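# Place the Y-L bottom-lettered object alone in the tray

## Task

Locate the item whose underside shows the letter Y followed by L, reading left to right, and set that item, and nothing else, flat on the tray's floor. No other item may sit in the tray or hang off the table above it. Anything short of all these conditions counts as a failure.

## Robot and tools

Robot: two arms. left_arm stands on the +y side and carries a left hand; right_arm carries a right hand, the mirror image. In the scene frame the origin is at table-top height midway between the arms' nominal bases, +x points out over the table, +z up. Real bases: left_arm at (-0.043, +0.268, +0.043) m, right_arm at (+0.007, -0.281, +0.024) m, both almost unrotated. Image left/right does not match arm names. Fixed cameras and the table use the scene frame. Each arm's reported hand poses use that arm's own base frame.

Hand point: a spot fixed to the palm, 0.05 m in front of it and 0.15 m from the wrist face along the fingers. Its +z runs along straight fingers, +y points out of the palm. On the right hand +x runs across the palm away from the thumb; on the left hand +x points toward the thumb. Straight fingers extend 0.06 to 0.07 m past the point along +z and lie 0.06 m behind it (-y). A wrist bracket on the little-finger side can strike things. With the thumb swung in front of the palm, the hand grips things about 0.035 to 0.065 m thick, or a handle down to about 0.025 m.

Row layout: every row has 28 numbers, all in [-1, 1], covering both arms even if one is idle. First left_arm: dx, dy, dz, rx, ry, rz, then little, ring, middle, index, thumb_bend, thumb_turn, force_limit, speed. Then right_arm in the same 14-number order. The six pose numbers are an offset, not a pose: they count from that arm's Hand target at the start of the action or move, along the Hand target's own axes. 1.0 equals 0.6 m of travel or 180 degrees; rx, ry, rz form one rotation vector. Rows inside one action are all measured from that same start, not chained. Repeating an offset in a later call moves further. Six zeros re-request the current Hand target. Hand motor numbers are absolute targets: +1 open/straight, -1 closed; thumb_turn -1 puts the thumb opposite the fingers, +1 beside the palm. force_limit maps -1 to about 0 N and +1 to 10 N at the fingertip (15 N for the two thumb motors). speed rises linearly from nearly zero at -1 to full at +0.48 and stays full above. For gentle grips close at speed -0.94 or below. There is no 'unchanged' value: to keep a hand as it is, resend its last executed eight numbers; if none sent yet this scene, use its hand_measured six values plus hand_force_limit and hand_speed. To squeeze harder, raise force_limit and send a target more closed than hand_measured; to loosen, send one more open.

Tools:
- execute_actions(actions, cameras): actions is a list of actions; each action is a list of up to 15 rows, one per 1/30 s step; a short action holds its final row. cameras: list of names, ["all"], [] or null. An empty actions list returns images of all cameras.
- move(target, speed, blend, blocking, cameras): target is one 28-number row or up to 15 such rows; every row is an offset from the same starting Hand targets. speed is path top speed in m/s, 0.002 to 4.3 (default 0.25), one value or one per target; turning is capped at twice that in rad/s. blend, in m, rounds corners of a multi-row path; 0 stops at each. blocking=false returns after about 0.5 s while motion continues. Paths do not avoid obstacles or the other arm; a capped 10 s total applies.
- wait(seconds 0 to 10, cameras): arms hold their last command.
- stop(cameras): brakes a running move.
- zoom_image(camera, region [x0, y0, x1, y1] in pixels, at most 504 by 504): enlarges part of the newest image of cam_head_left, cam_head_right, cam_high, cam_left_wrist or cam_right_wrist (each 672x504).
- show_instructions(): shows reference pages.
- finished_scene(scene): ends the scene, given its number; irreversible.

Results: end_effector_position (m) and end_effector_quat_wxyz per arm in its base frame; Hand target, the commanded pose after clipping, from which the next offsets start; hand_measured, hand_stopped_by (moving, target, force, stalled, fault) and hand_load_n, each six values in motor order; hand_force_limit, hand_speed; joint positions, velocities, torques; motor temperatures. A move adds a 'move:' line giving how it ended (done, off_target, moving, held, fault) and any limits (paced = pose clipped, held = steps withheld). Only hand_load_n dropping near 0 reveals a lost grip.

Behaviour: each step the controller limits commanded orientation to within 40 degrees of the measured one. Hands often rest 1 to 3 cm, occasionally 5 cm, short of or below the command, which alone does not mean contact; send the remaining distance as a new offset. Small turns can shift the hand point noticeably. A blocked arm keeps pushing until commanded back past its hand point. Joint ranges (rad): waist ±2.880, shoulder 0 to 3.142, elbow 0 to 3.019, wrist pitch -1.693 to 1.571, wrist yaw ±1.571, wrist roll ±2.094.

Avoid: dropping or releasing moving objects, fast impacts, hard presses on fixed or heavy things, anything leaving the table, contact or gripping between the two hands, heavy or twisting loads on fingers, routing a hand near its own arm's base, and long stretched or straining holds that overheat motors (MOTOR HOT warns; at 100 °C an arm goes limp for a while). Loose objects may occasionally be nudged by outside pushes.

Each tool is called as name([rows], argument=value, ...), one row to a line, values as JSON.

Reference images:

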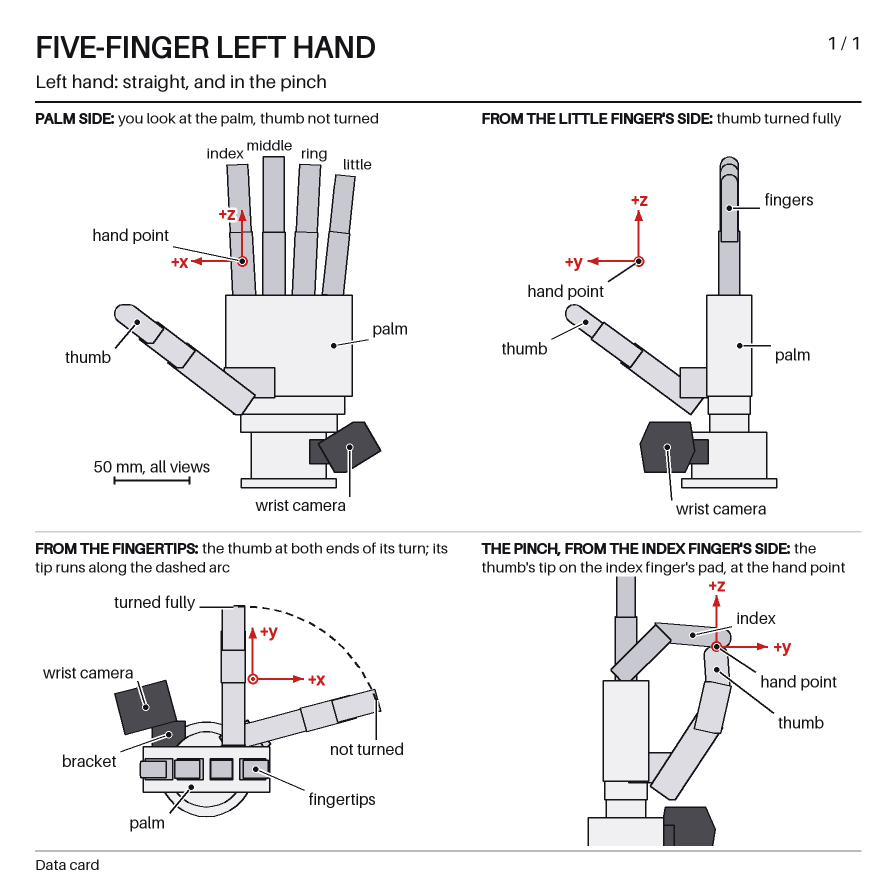

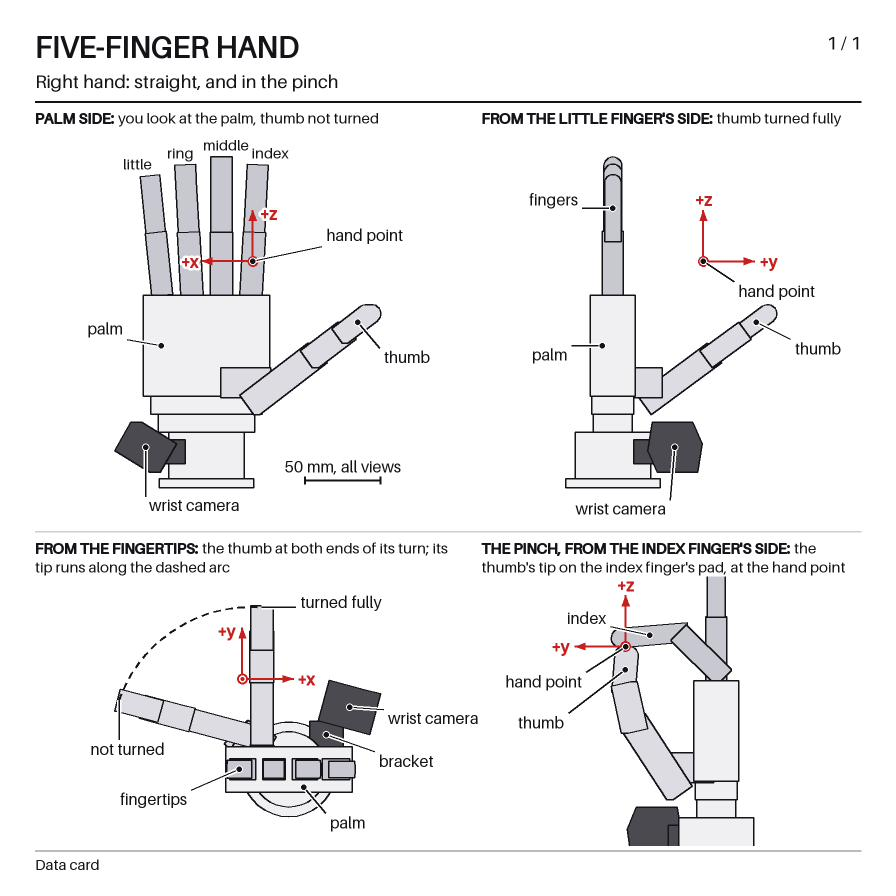

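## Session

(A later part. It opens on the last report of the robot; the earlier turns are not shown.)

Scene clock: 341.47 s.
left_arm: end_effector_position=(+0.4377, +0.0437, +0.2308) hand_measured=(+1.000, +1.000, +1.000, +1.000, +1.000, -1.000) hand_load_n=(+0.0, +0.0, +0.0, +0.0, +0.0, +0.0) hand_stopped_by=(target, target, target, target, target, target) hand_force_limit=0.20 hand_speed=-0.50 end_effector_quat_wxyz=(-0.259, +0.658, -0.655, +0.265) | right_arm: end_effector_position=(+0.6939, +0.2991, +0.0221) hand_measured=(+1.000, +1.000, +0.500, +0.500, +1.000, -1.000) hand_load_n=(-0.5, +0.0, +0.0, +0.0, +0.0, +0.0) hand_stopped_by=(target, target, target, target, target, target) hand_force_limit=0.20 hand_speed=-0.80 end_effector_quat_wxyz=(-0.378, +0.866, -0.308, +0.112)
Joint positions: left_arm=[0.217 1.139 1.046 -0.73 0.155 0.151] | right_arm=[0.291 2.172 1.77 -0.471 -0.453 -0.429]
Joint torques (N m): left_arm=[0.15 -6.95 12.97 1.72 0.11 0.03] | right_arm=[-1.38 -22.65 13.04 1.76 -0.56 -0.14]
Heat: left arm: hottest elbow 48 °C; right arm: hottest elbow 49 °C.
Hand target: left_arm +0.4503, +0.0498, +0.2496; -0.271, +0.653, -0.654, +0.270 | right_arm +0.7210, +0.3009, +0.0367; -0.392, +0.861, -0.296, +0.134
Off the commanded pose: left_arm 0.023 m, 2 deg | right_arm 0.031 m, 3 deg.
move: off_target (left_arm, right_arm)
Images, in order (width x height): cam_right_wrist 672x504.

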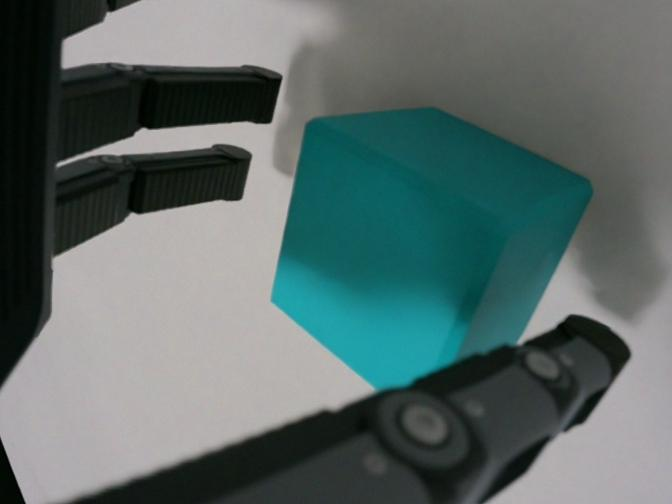

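move(target=[0,0,0,0,0,0, 1,1,1,1,1,-1,0.2,-0.5, 0,0,0,0,0,0,1,1,-0.4,-0.4,1,-1,0,-0.88], speed=0.06, cameras=["cam_right_wrist"])

Scene clock: 345.33 s.
left_arm: end_effector_position=(+0.4377, +0.0437, +0.2308) hand_measured=(+1.000, +1.000, +1.000, +1.000, +1.000, -1.000) hand_load_n=(-0.5, +0.0, +0.0, +0.0, +0.0, +0.0) hand_stopped_by=(target, target, target, target, target, target) hand_force_limit=0.20 hand_speed=-0.50 end_effector_quat_wxyz=(-0.259, +0.658, -0.655, +0.265) | right_arm: end_effector_position=(+0.6939, +0.2991, +0.0220) hand_measured=(+1.000, +1.000, -0.144, -0.188, +1.000, -1.000) hand_load_n=(+0.0, +0.0, +5.0, +8.0, +2.0, -3.0) hand_stopped_by=(target, target, force, force, target, target) hand_force_limit=0.00 hand_speed=-0.88 end_effector_quat_wxyz=(-0.378, +0.866, -0.308, +0.113)
Joint positions: left_arm=[0.217 1.139 1.046 -0.73 0.155 0.151] | right_arm=[0.291 2.172 1.77 -0.471 -0.453 -0.429]
Joint torques (N m): left_arm=[0.15 -6.95 12.98 1.7 0.11 0.03] | right_arm=[-1.44 -22.71 13.05 1.76 -0.55 -0.13]
Motor temperatures (°C): left_arm=[34 33 48 27 29 27] | right_arm=[32 43 50 29 26 27]
Heat: left arm: hottest elbow 48 °C; right arm: hottest elbow 50 °C.
Hand target: left_arm +0.4503, +0.0498, +0.2496; -0.271, +0.653, -0.654, +0.270 | right_arm +0.7210, +0.3009, +0.0367; -0.392, +0.861, -0.296, +0.134
Off the commanded pose: left_arm 0.023 m, 2 deg | right_arm 0.031 m, 3 deg.
move: off_target (left_arm, right_arm)
Images, in order (width x height): cam_right_wrist 672x504.

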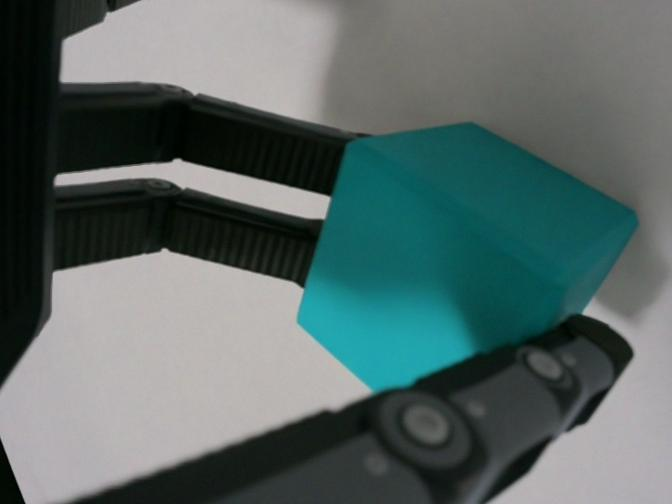

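move([
  [0,0,0,0,0,0, 1,1,1,1,1,-1,0.2,-0.5, -0.0425,-0.168,-0.2208,0,0,0,1,1,-0.4,-0.4,1,-1,0,-0.88],
  [0,0,0,0,0,0, 1,1,1,1,1,-1,0.2,-0.5, -0.109,-0.3172,-0.8117,0.3333,0,0,1,1,-0.4,-0.4,1,-1,0,-0.88],
], speed=0.3, blend=[0.04,0], cameras=["cam_right_wrist","cam_high"])

Scene clock: 352.23 s.
left_arm: end_effector_position=(+0.4377, +0.0437, +0.2308) hand_measured=(+1.000, +1.000, +1.000, +1.000, +1.000, -1.000) hand_load_n=(+0.0, +0.0, +0.0, -0.5, +0.0, +0.0) hand_stopped_by=(target, target, target, target, target, target) hand_force_limit=0.20 hand_speed=-0.50 end_effector_quat_wxyz=(-0.259, +0.658, -0.655, +0.265) | right_arm: end_effector_position=(+0.5192, +0.1539, +0.5033) hand_measured=(+1.000, +1.000, -0.144, -0.188, +1.000, -1.000) hand_load_n=(+0.0, +0.0, +4.5, +7.5, +2.0, -3.5) hand_stopped_by=(target, target, force, force, target, target) hand_force_limit=0.00 hand_speed=-0.88 end_effector_quat_wxyz=(+0.768, -0.554, +0.183, -0.265)
Joint positions: left_arm=[0.217 1.139 1.046 -0.73 0.155 0.151] | right_arm=[-0.061 1.281 1.143 0.684 -0.906 0.432]
Joint torques (N m): left_arm=[0.15 -6.95 12.97 1.72 0.12 0.04] | right_arm=[-1.38 -10.34 8.25 1.94 0.38 0.19]
Heat: left arm: hottest elbow 49 °C; right arm: hottest elbow 51 °C.
Hand target: left_arm +0.4503, +0.0498, +0.2496; -0.271, +0.653, -0.654, +0.270 | right_arm +0.5207, +0.1500, +0.5001; +0.770, -0.550, +0.189, -0.264
Off the commanded pose: left_arm 0.023 m, 2 deg | right_arm 0.005 m, 1 deg.
move: off_target (left_arm)
Images, in order (width x height): cam_high 672x504, cam_right_wrist 672x504.

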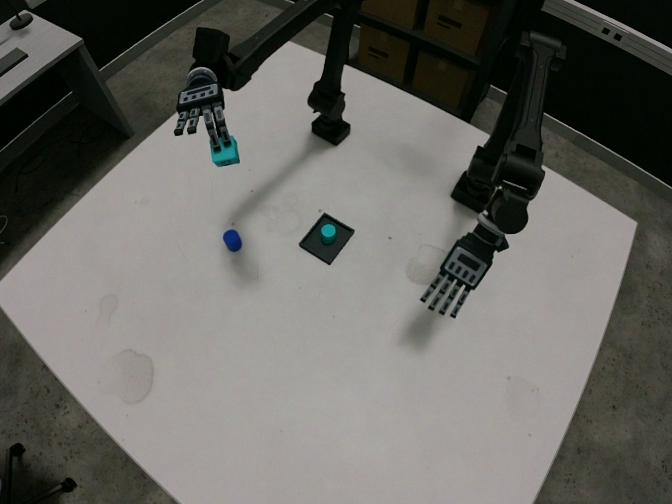

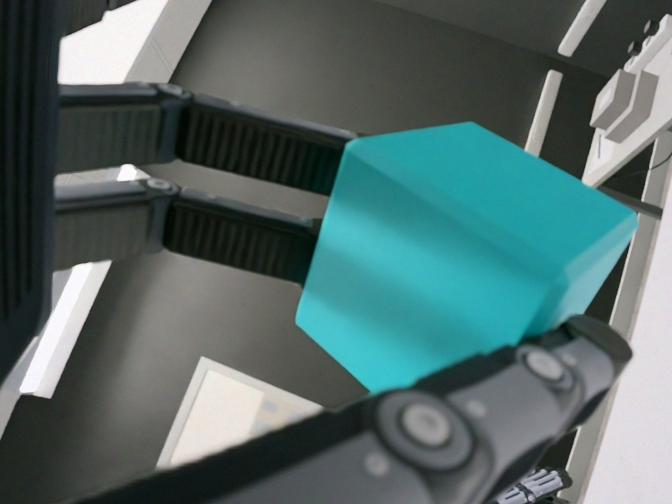

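move(target=[0,0,0,0,0,0, 1,1,1,1,1,-1,0.2,-0.5, 0,-0.25,0.0,0.2222,0,0,1,1,-0.4,-0.4,1,-1,0,-0.88], speed=0.3, cameras=["cam_high"])

zoom_image(camera="cam_high", region=[150, 20, 290, 160])

Scene clock: 354.93 s.
left_arm: end_effector_position=(+0.4377, +0.0437, +0.2308) hand_measured=(+1.000, +1.000, +1.000, +1.000, +1.000, -1.000) hand_load_n=(+0.0, +0.0, +0.0, +0.0, +0.0, +0.0) hand_stopped_by=(target, target, target, target, target, target) hand_force_limit=0.20 hand_speed=-0.50 end_effector_quat_wxyz=(-0.259, +0.658, -0.655, +0.265) | right_arm: end_effector_position=(+0.4934, +0.1069, +0.6175) hand_measured=(+1.000, +1.000, -0.144, -0.188, +1.000, -1.000) hand_load_n=(+0.0, +0.0, +4.5, +7.5, +2.0, -3.5) hand_stopped_by=(target, target, force, force, target, target) hand_force_limit=0.00 hand_speed=-0.88 end_effector_quat_wxyz=(+0.905, -0.263, +0.113, -0.316)
Joint positions: left_arm=[0.217 1.139 1.046 -0.73 0.155 0.151] | right_arm=[-0.073 1.383 1.127 1.441 -0.445 0.884]
Joint torques (N m): left_arm=[0.15 -6.95 12.98 1.72 0.11 0.03] | right_arm=[0.09 -10.05 12.45 0.94 0.43 0.18]
Heat: left arm: hottest elbow 49 °C; right arm: hottest elbow 51 °C.
Hand target: left_arm +0.4503, +0.0498, +0.2496; -0.271, +0.653, -0.654, +0.270 | right_arm +0.4908, +0.1117, +0.6420; +0.911, -0.253, +0.087, -0.313
Off the commanded pose: left_arm 0.023 m, 2 deg | right_arm 0.025 m, 3 deg.
move: off_target (left_arm, right_arm)
Images, in order (width x height): cam_high 672x504.

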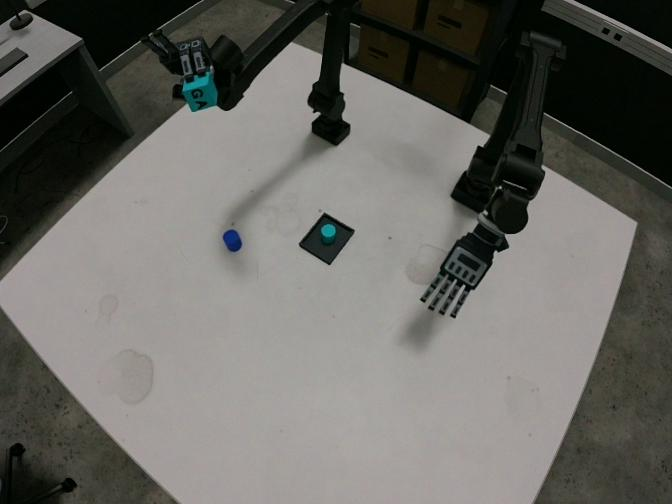

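Scaled by 3.600 from the camera's 672x504 image, which has a finer 960x720 frame.

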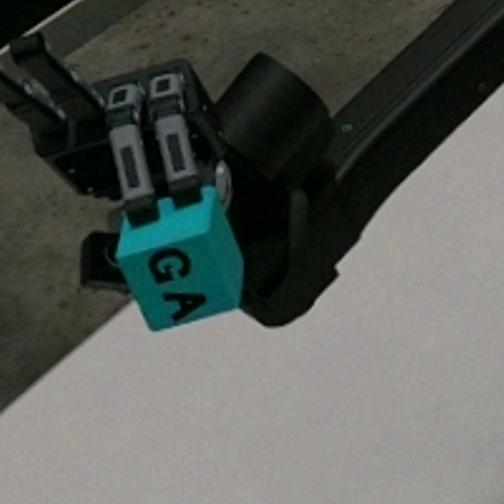

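move([
  [0,0,0,0,0,0, 1,1,1,1,1,-1,0.2,-0.5, 0.0282,0.3137,-0.282,-0.2778,0,0,1,1,-0.4,-0.4,1,-1,0,-0.88],
  [0,0,0,0,0,0, 1,1,1,1,1,-1,0.2,-0.5, 0.0528,0.6173,-0.5855,-0.5556,0,0,1,1,-0.4,-0.4,1,-1,0,-0.88],
], speed=0.3, blend=[0.04,0], cameras=["cam_right_wrist","cam_high","cam_head_right"])

Scene clock: 361.80 s.
left_arm: end_effector_position=(+0.4377, +0.0437, +0.2308) hand_measured=(+1.000, +1.000, +1.000, +1.000, +1.000, -1.000) hand_load_n=(+0.0, -0.5, -0.5, +0.0, +0.0, +0.0) hand_stopped_by=(target, target, target, target, target, target) hand_force_limit=0.20 hand_speed=-0.50 end_effector_quat_wxyz=(-0.259, +0.658, -0.655, +0.265) | right_arm: end_effector_position=(+0.5764, +0.1935, +0.1277) hand_measured=(+1.000, +1.000, -0.144, -0.188, +1.000, -1.000) hand_load_n=(+0.0, +0.0, +4.5, +8.0, +1.5, -3.0) hand_stopped_by=(target, target, force, force, target, target) hand_force_limit=0.00 hand_speed=-0.88 end_effector_quat_wxyz=(-0.383, +0.862, -0.312, +0.113)
Joint positions: left_arm=[0.217 1.139 1.046 -0.73 0.155 0.151] | right_arm=[0.166 1.726 1.371 -0.559 -0.534 -0.523]
Joint torques (N m): left_arm=[0.15 -6.89 12.97 1.72 0.12 0.04] | right_arm=[-0.32 -16.91 13.27 1.02 -0.36 -0.11]
Heat: left arm: hottest elbow 49 °C; right arm: hottest elbow 51 °C.
Hand target: left_arm +0.4503, +0.0498, +0.2496; -0.271, +0.653, -0.654, +0.270 | right_arm +0.5991, +0.1994, +0.1499; -0.392, +0.861, -0.296, +0.134
Off the commanded pose: left_arm 0.023 m, 2 deg | right_arm 0.032 m, 3 deg.
move: off_target (left_arm, right_arm)
Images, in order (width x height): cam_head_right 672x504, cam_high 672x504, cam_right_wrist 672x504.

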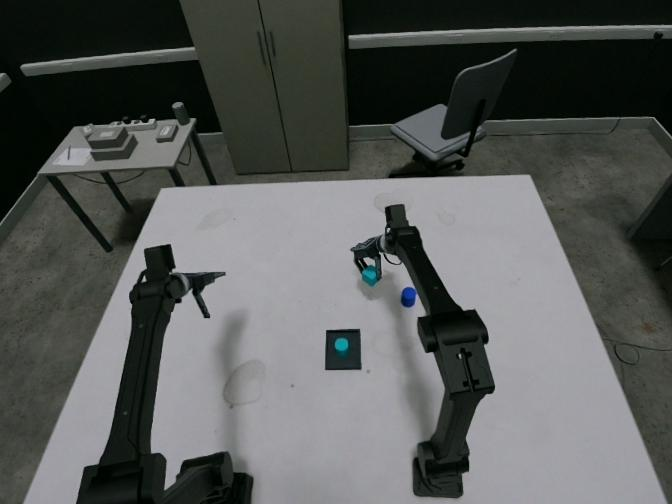

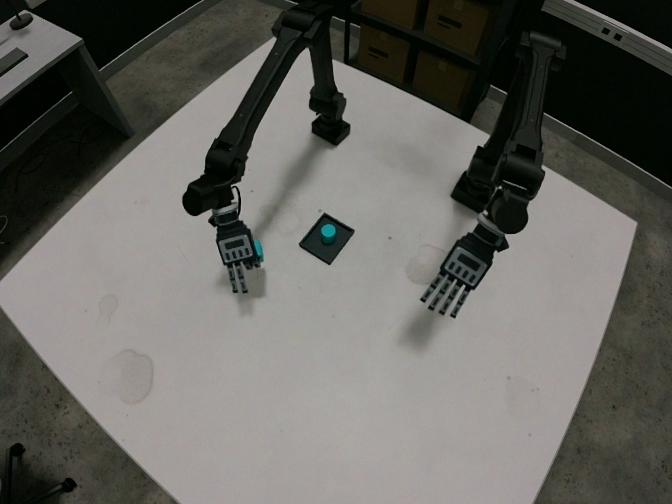

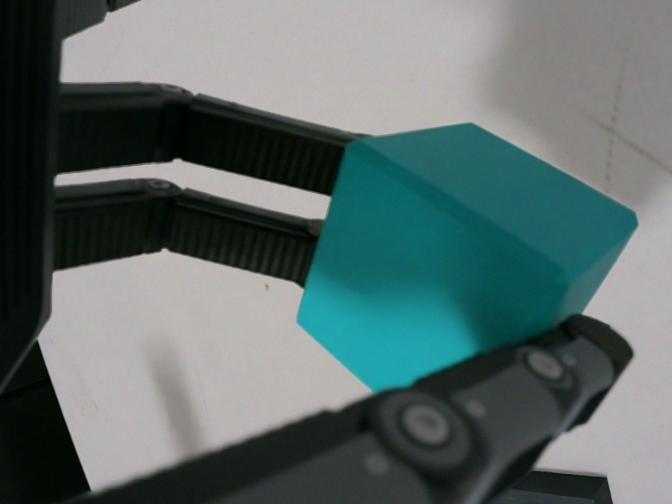

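move(target=[0,0,0,0,0,0, 1,1,1,1,1,-1,0.2,-0.5, 0,0.1132,0.0984,0,0,0,1,1,-0.4,-0.4,1,-1,0,-0.88], speed=0.12, cameras=["cam_right_wrist"])

move(target=[0,0,0,0,0,0, 1,1,1,1,1,-1,0.2,-0.5, 0,0.0126,0.0109,0,0,0,1,1,-0.4,-0.4,1,-1,0,-0.88], speed=0.05, cameras=["cam_right_wrist"])

Scene clock: 364.57 s.
left_arm: end_effector_position=(+0.4377, +0.0437, +0.2308) hand_measured=(+1.000, +1.000, +1.000, +1.000, +1.000, -1.000) hand_load_n=(+0.0, +0.0, +0.0, +0.0, +0.0, +0.0) hand_stopped_by=(target, target, target, target, target, target) hand_force_limit=0.20 hand_speed=-0.50 end_effector_quat_wxyz=(-0.259, +0.658, -0.655, +0.265) | right_arm: end_effector_position=(+0.5980, +0.1970, +0.0672) hand_measured=(+1.000, +1.000, -0.144, -0.188, +1.000, -1.000) hand_load_n=(+0.0, +0.0, +5.0, +8.0, +2.0, -3.0) hand_stopped_by=(target, target, force, force, target, target) hand_force_limit=0.00 hand_speed=-0.88 end_effector_quat_wxyz=(-0.393, +0.858, -0.303, +0.132)
Joint positions: left_arm=[0.217 1.139 1.046 -0.73 0.155 0.151] | right_arm=[0.166 1.823 1.32 -0.365 -0.534 -0.526]
Joint torques (N m): left_arm=[0.15 -6.95 12.97 1.73 0.12 0.04] | right_arm=[-0.26 -17.9 7.72 1.96 -0.35 -0.12]
Heat: left arm: hottest elbow 49 °C; right arm: hottest elbow 51 °C.
Hand target: left_arm +0.4503, +0.0498, +0.2496; -0.271, +0.653, -0.654, +0.270 | right_arm +0.5989, +0.1992, +0.0599; -0.392, +0.861, -0.296, +0.134
Off the commanded pose: left_arm 0.023 m, 2 deg | right_arm 0.008 m, 1 deg.
move: off_target (left_arm)
Images, in order (width x height): cam_right_wrist 672x504.

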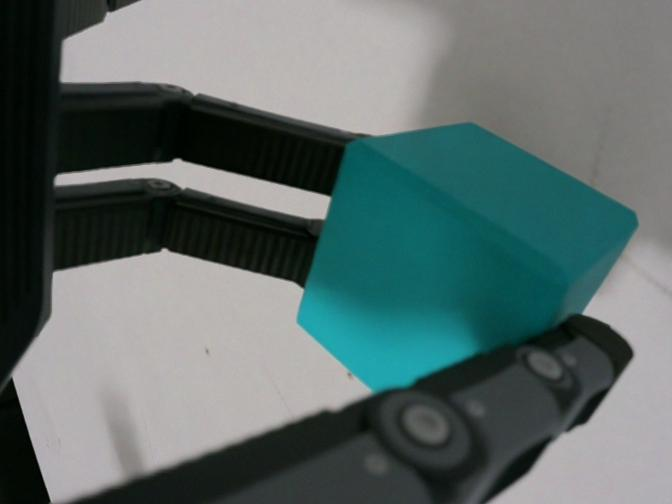

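Scene clock: 365.53 s.
left_arm: end_effector_position=(+0.4377, +0.0437, +0.2308) hand_measured=(+1.000, +1.000, +1.000, +1.000, +1.000, -1.000) hand_load_n=(+0.0, +0.0, +0.0, +0.0, +0.0, +0.0) hand_stopped_by=(target, target, target, target, target, target) hand_force_limit=0.20 hand_speed=-0.50 end_effector_quat_wxyz=(-0.259, +0.658, -0.655, +0.265) | right_arm: end_effector_position=(+0.6001, +0.1973, +0.0632) hand_measured=(+1.000, +1.000, -0.144, -0.188, +1.000, -1.000) hand_load_n=(+0.0, +0.0, +5.0, +8.0, +2.0, -3.0) hand_stopped_by=(target, target, force, force, target, target) hand_force_limit=0.00 hand_speed=-0.88 end_effector_quat_wxyz=(-0.395, +0.857, -0.301, +0.136)
Joint positions: left_arm=[0.217 1.139 1.046 -0.73 0.155 0.151] | right_arm=[0.166 1.829 1.314 -0.342 -0.534 -0.526]
Joint torques (N m): left_arm=[0.15 -6.89 12.97 1.72 0.11 0.03] | right_arm=[-0.26 -17.2 7.38 2 -0.36 -0.12]
Heat: left arm: hottest elbow 49 °C; right arm: hottest elbow 51 °C.
Hand target: left_arm +0.4503, +0.0498, +0.2496; -0.271, +0.653, -0.654, +0.270 | right_arm +0.5989, +0.1992, +0.0499; -0.392, +0.861, -0.296, +0.134
Off the commanded pose: left_arm 0.023 m, 2 deg | right_arm 0.013 m, 1 deg.
move: off_target (left_arm, right_arm)
Images, in order (width x height): cam_right_wrist 672x504.

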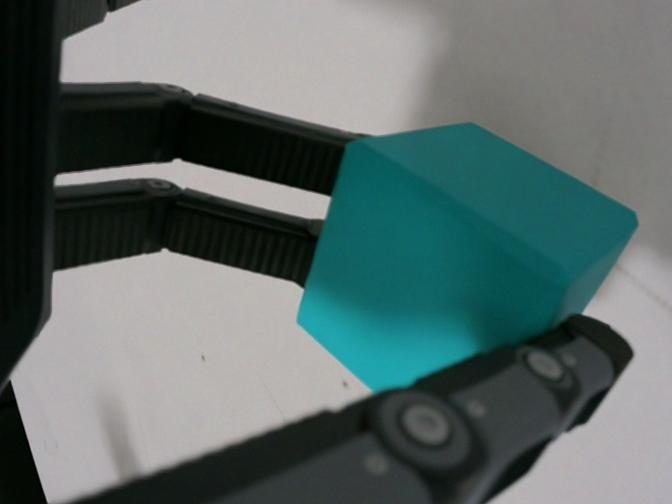

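move(target=[0,0,0,0,0,0, 1,1,1,1,1,-1,0.2,-0.5, 0,0.0403,0.035,-0.014,0,0,1,1,-0.4,-0.4,1,-1,0,-0.88], speed=0.06, cameras=["cam_right_wrist"])

Scene clock: 367.83 s.
left_arm: end_effector_position=(+0.4377, +0.0437, +0.2308) hand_measured=(+1.000, +1.000, +1.000, +1.000, +1.000, -1.000) hand_load_n=(+0.0, +0.0, +0.0, +0.0, +0.0, +0.0) hand_stopped_by=(target, target, target, target, target, target) hand_force_limit=0.20 hand_speed=-0.50 end_effector_quat_wxyz=(-0.259, +0.658, -0.655, +0.265) | right_arm: end_effector_position=(+0.6000, +0.1947, +0.0283) hand_measured=(+1.000, +1.000, -0.144, -0.188, +1.000, -1.000) hand_load_n=(+0.0, +0.0, +5.0, +7.5, +1.5, -3.5) hand_stopped_by=(target, target, force, force, target, target) hand_force_limit=0.00 hand_speed=-0.88 end_effector_quat_wxyz=(-0.375, +0.865, -0.307, +0.128)
Joint positions: left_arm=[0.217 1.139 1.046 -0.73 0.155 0.151] | right_arm=[0.171 1.885 1.314 -0.331 -0.507 -0.538]
Joint torques (N m): left_arm=[0.15 -6.95 12.97 1.73 0.12 0.04] | right_arm=[0.15 -18.02 7.34 1.94 -0.33 -0.14]
Heat: left arm: hottest elbow 49 °C; right arm: hottest elbow 51 °C.
Hand target: left_arm +0.4503, +0.0498, +0.2496; -0.271, +0.653, -0.654, +0.270 | right_arm +0.5988, +0.1993, +0.0179; -0.373, +0.869, -0.299, +0.128
Off the commanded pose: left_arm 0.023 m, 2 deg | right_arm 0.011 m, 1 deg.
move: off_target (left_arm, right_arm)
Images, in order (width x height): cam_right_wrist 672x504.

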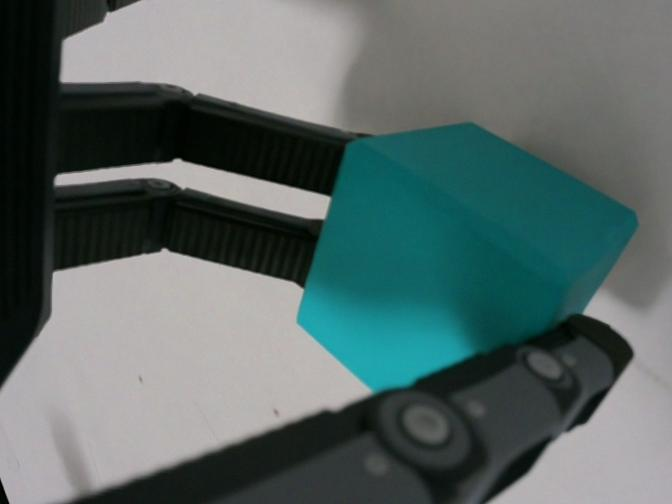

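move(target=[0,0,0,0,0,0, 1,1,1,1,1,-1,0.2,-0.5, 0,0.0105,0.0087,0,0,0,1,1,-0.4,-0.4,1,-1,0,-0.88], speed=0.04, cameras=["cam_right_wrist"])

Scene clock: 369.77 s.
left_arm: end_effector_position=(+0.4377, +0.0437, +0.2308) hand_measured=(+1.000, +1.000, +1.000, +1.000, +1.000, -1.000) hand_load_n=(+0.0, +0.0, +0.0, +0.0, +0.0, +0.0) hand_stopped_by=(target, target, target, target, target, target) hand_force_limit=0.20 hand_speed=-0.50 end_effector_quat_wxyz=(-0.259, +0.658, -0.655, +0.265) | right_arm: end_effector_position=(+0.6012, +0.1948, +0.0232) hand_measured=(+1.000, +1.000, -0.144, -0.188, +1.000, -1.000) hand_load_n=(+0.0, +0.0, +5.0, +8.0, +2.0, -3.0) hand_stopped_by=(target, target, force, force, target, target) hand_force_limit=0.00 hand_speed=-0.88 end_effector_quat_wxyz=(-0.376, +0.865, -0.306, +0.130)
Joint positions: left_arm=[0.217 1.139 1.046 -0.73 0.155 0.151] | right_arm=[0.171 1.893 1.309 -0.313 -0.507 -0.539]
Joint torques (N m): left_arm=[0.15 -6.95 12.97 1.73 0.12 0.03] | right_arm=[0.03 -17.85 7.05 1.98 -0.35 -0.13]
Heat: left arm: hottest elbow 49 °C; right arm: hottest elbow 51 °C.
Hand target: left_arm +0.4503, +0.0498, +0.2496; -0.271, +0.653, -0.654, +0.270 | right_arm +0.5985, +0.1988, +0.0097; -0.373, +0.869, -0.299, +0.128
Off the commanded pose: left_arm 0.023 m, 2 deg | right_arm 0.014 m, 1 deg.
move: off_target (left_arm, right_arm)
Images, in order (width x height): cam_right_wrist 672x504.

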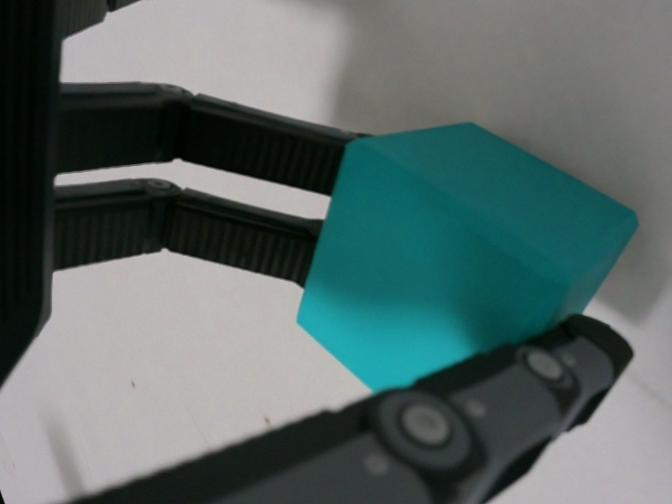

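move(target=[0,0,0,0,0,0, 1,1,1,1,1,-1,0.2,-0.5, 0,0,0,0,0,0,1,1,0.3,0.3,1,-1,0,-0.8], speed=0.04, cameras=["cam_right_wrist"])

Scene clock: 371.90 s.
left_arm: end_effector_position=(+0.4377, +0.0437, +0.2308) hand_measured=(+1.000, +1.000, +1.000, +1.000, +1.000, -1.000) hand_load_n=(+0.0, +0.0, +0.0, +0.0, +0.0, +0.0) hand_stopped_by=(target, target, target, target, target, target) hand_force_limit=0.20 hand_speed=-0.50 end_effector_quat_wxyz=(-0.259, +0.658, -0.655, +0.265) | right_arm: end_effector_position=(+0.6016, +0.1949, +0.0234) hand_measured=(+1.000, +1.000, +0.300, +0.300, +1.000, -1.000) hand_load_n=(+0.0, +0.0, +0.0, +0.0, +0.0, +0.0) hand_stopped_by=(target, target, target, target, target, target) hand_force_limit=0.00 hand_speed=-0.80 end_effector_quat_wxyz=(-0.376, +0.865, -0.306, +0.131)
Joint positions: left_arm=[0.217 1.139 1.046 -0.73 0.155 0.151] | right_arm=[0.171 1.893 1.309 -0.311 -0.507 -0.539]
Joint torques (N m): left_arm=[0.15 -6.95 12.97 1.7 0.12 0.04] | right_arm=[0.03 -17.79 7.08 1.92 -0.35 -0.13]
Heat: left arm: hottest elbow 49 °C; right arm: hottest elbow 50 °C.
Hand target: left_arm +0.4503, +0.0498, +0.2496; -0.271, +0.653, -0.654, +0.270 | right_arm +0.5986, +0.1988, +0.0097; -0.373, +0.869, -0.299, +0.128
Off the commanded pose: left_arm 0.023 m, 2 deg | right_arm 0.015 m, 1 deg.
move: off_target (left_arm, right_arm)
Images, in order (width x height): cam_right_wrist 672x504.

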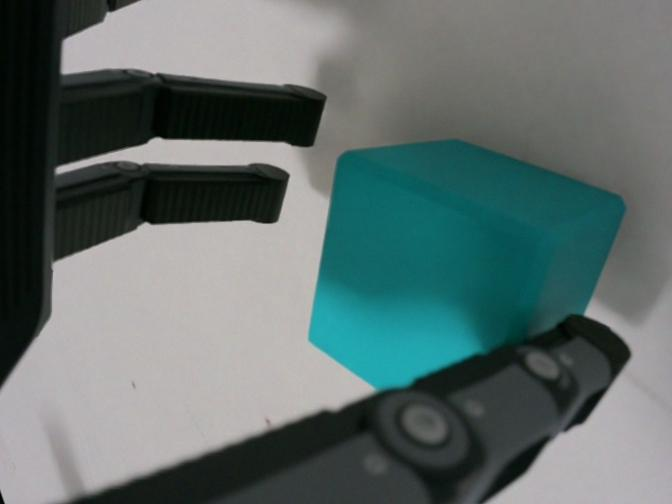

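move([
  [0,0,0,0,0,0, 1,1,1,1,1,-1,0.2,-0.5, 0,0.022,-0.0477,0,0,0,1,1,0.3,0.3,1,-1,0,-0.8],
  [0,0,0,0,0,0, 1,1,1,1,1,-1,0.2,-0.5, 0,-0.127,-0.35,0,0,0,1,1,0.3,0.3,1,-1,0,-0.8],
], speed=0.12, cameras=["all"])

Scene clock: 377.00 s.
left_arm: end_effector_position=(+0.4377, +0.0437, +0.2308) hand_measured=(+1.000, +1.000, +1.000, +1.000, +1.000, -1.000) hand_load_n=(+0.0, +0.0, +0.0, +0.0, +0.0, +0.0) hand_stopped_by=(target, target, target, target, target, target) hand_force_limit=0.20 hand_speed=-0.50 end_effector_quat_wxyz=(-0.259, +0.658, -0.655, +0.265) | right_arm: end_effector_position=(+0.5171, +0.1238, +0.1780) hand_measured=(+1.000, +1.000, +0.300, +0.300, +1.000, -1.000) hand_load_n=(+0.0, +0.0, +0.0, +0.0, +0.0, +0.0) hand_stopped_by=(target, target, target, target, target, target) hand_force_limit=0.00 hand_speed=-0.80 end_effector_quat_wxyz=(-0.361, +0.873, -0.314, +0.098)
Joint positions: left_arm=[0.217 1.139 1.046 -0.73 0.155 0.151] | right_arm=[0.055 1.557 1.322 -0.801 -0.578 -0.663]
Joint torques (N m): left_arm=[0.21 -6.95 12.98 1.7 0.12 0.04] | right_arm=[-1.49 -15.97 13.14 0.83 -0.68 -0.14]
Heat: left arm: hottest elbow 49 °C; right arm: hottest elbow 50 °C.
Hand target: left_arm +0.4503, +0.0498, +0.2496; -0.271, +0.653, -0.654, +0.270 | right_arm +0.5375, +0.1202, +0.2097; -0.372, +0.869, -0.299, +0.128
Off the commanded pose: left_arm 0.023 m, 2 deg | right_arm 0.038 m, 4 deg.
move: off_target (left_arm, right_arm)

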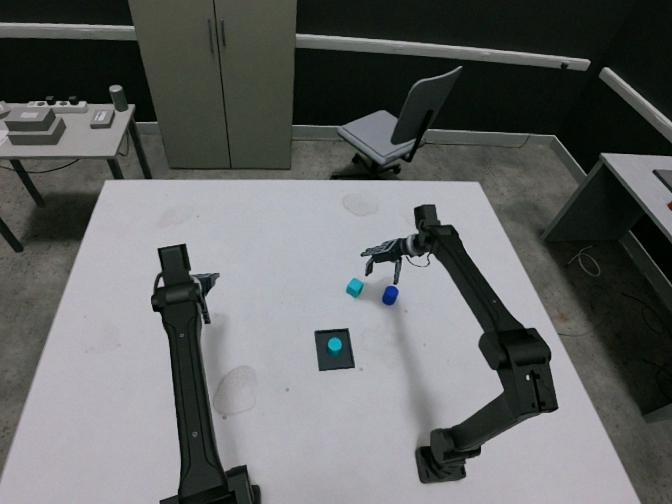

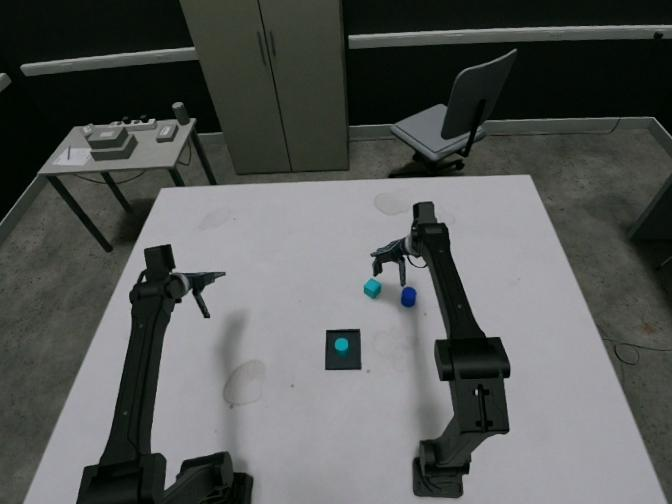

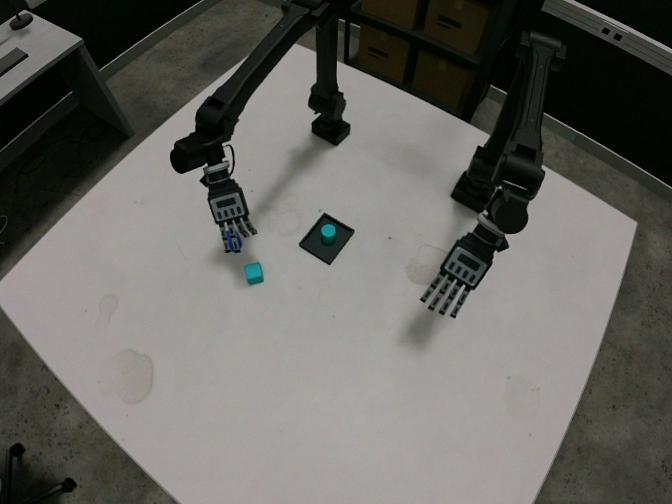

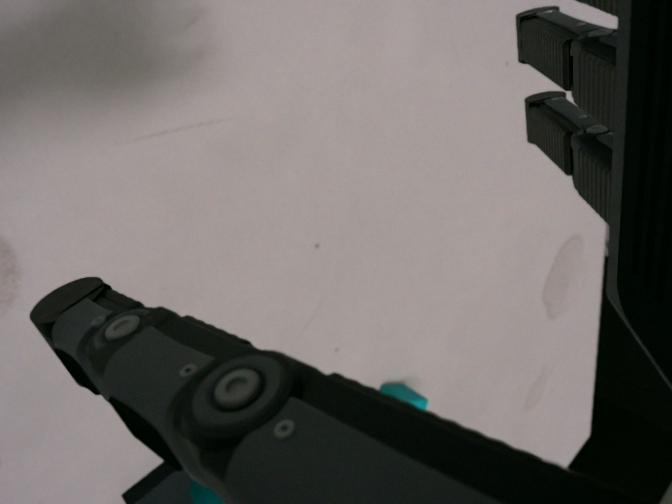

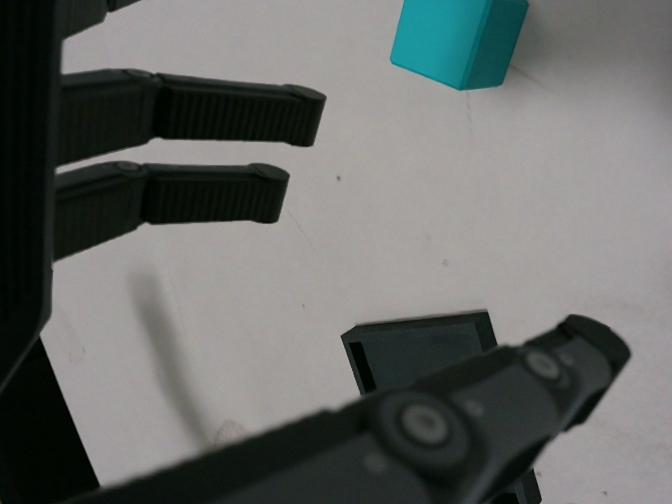

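finished_scene(scene=1)

The scene is finished: the task was done.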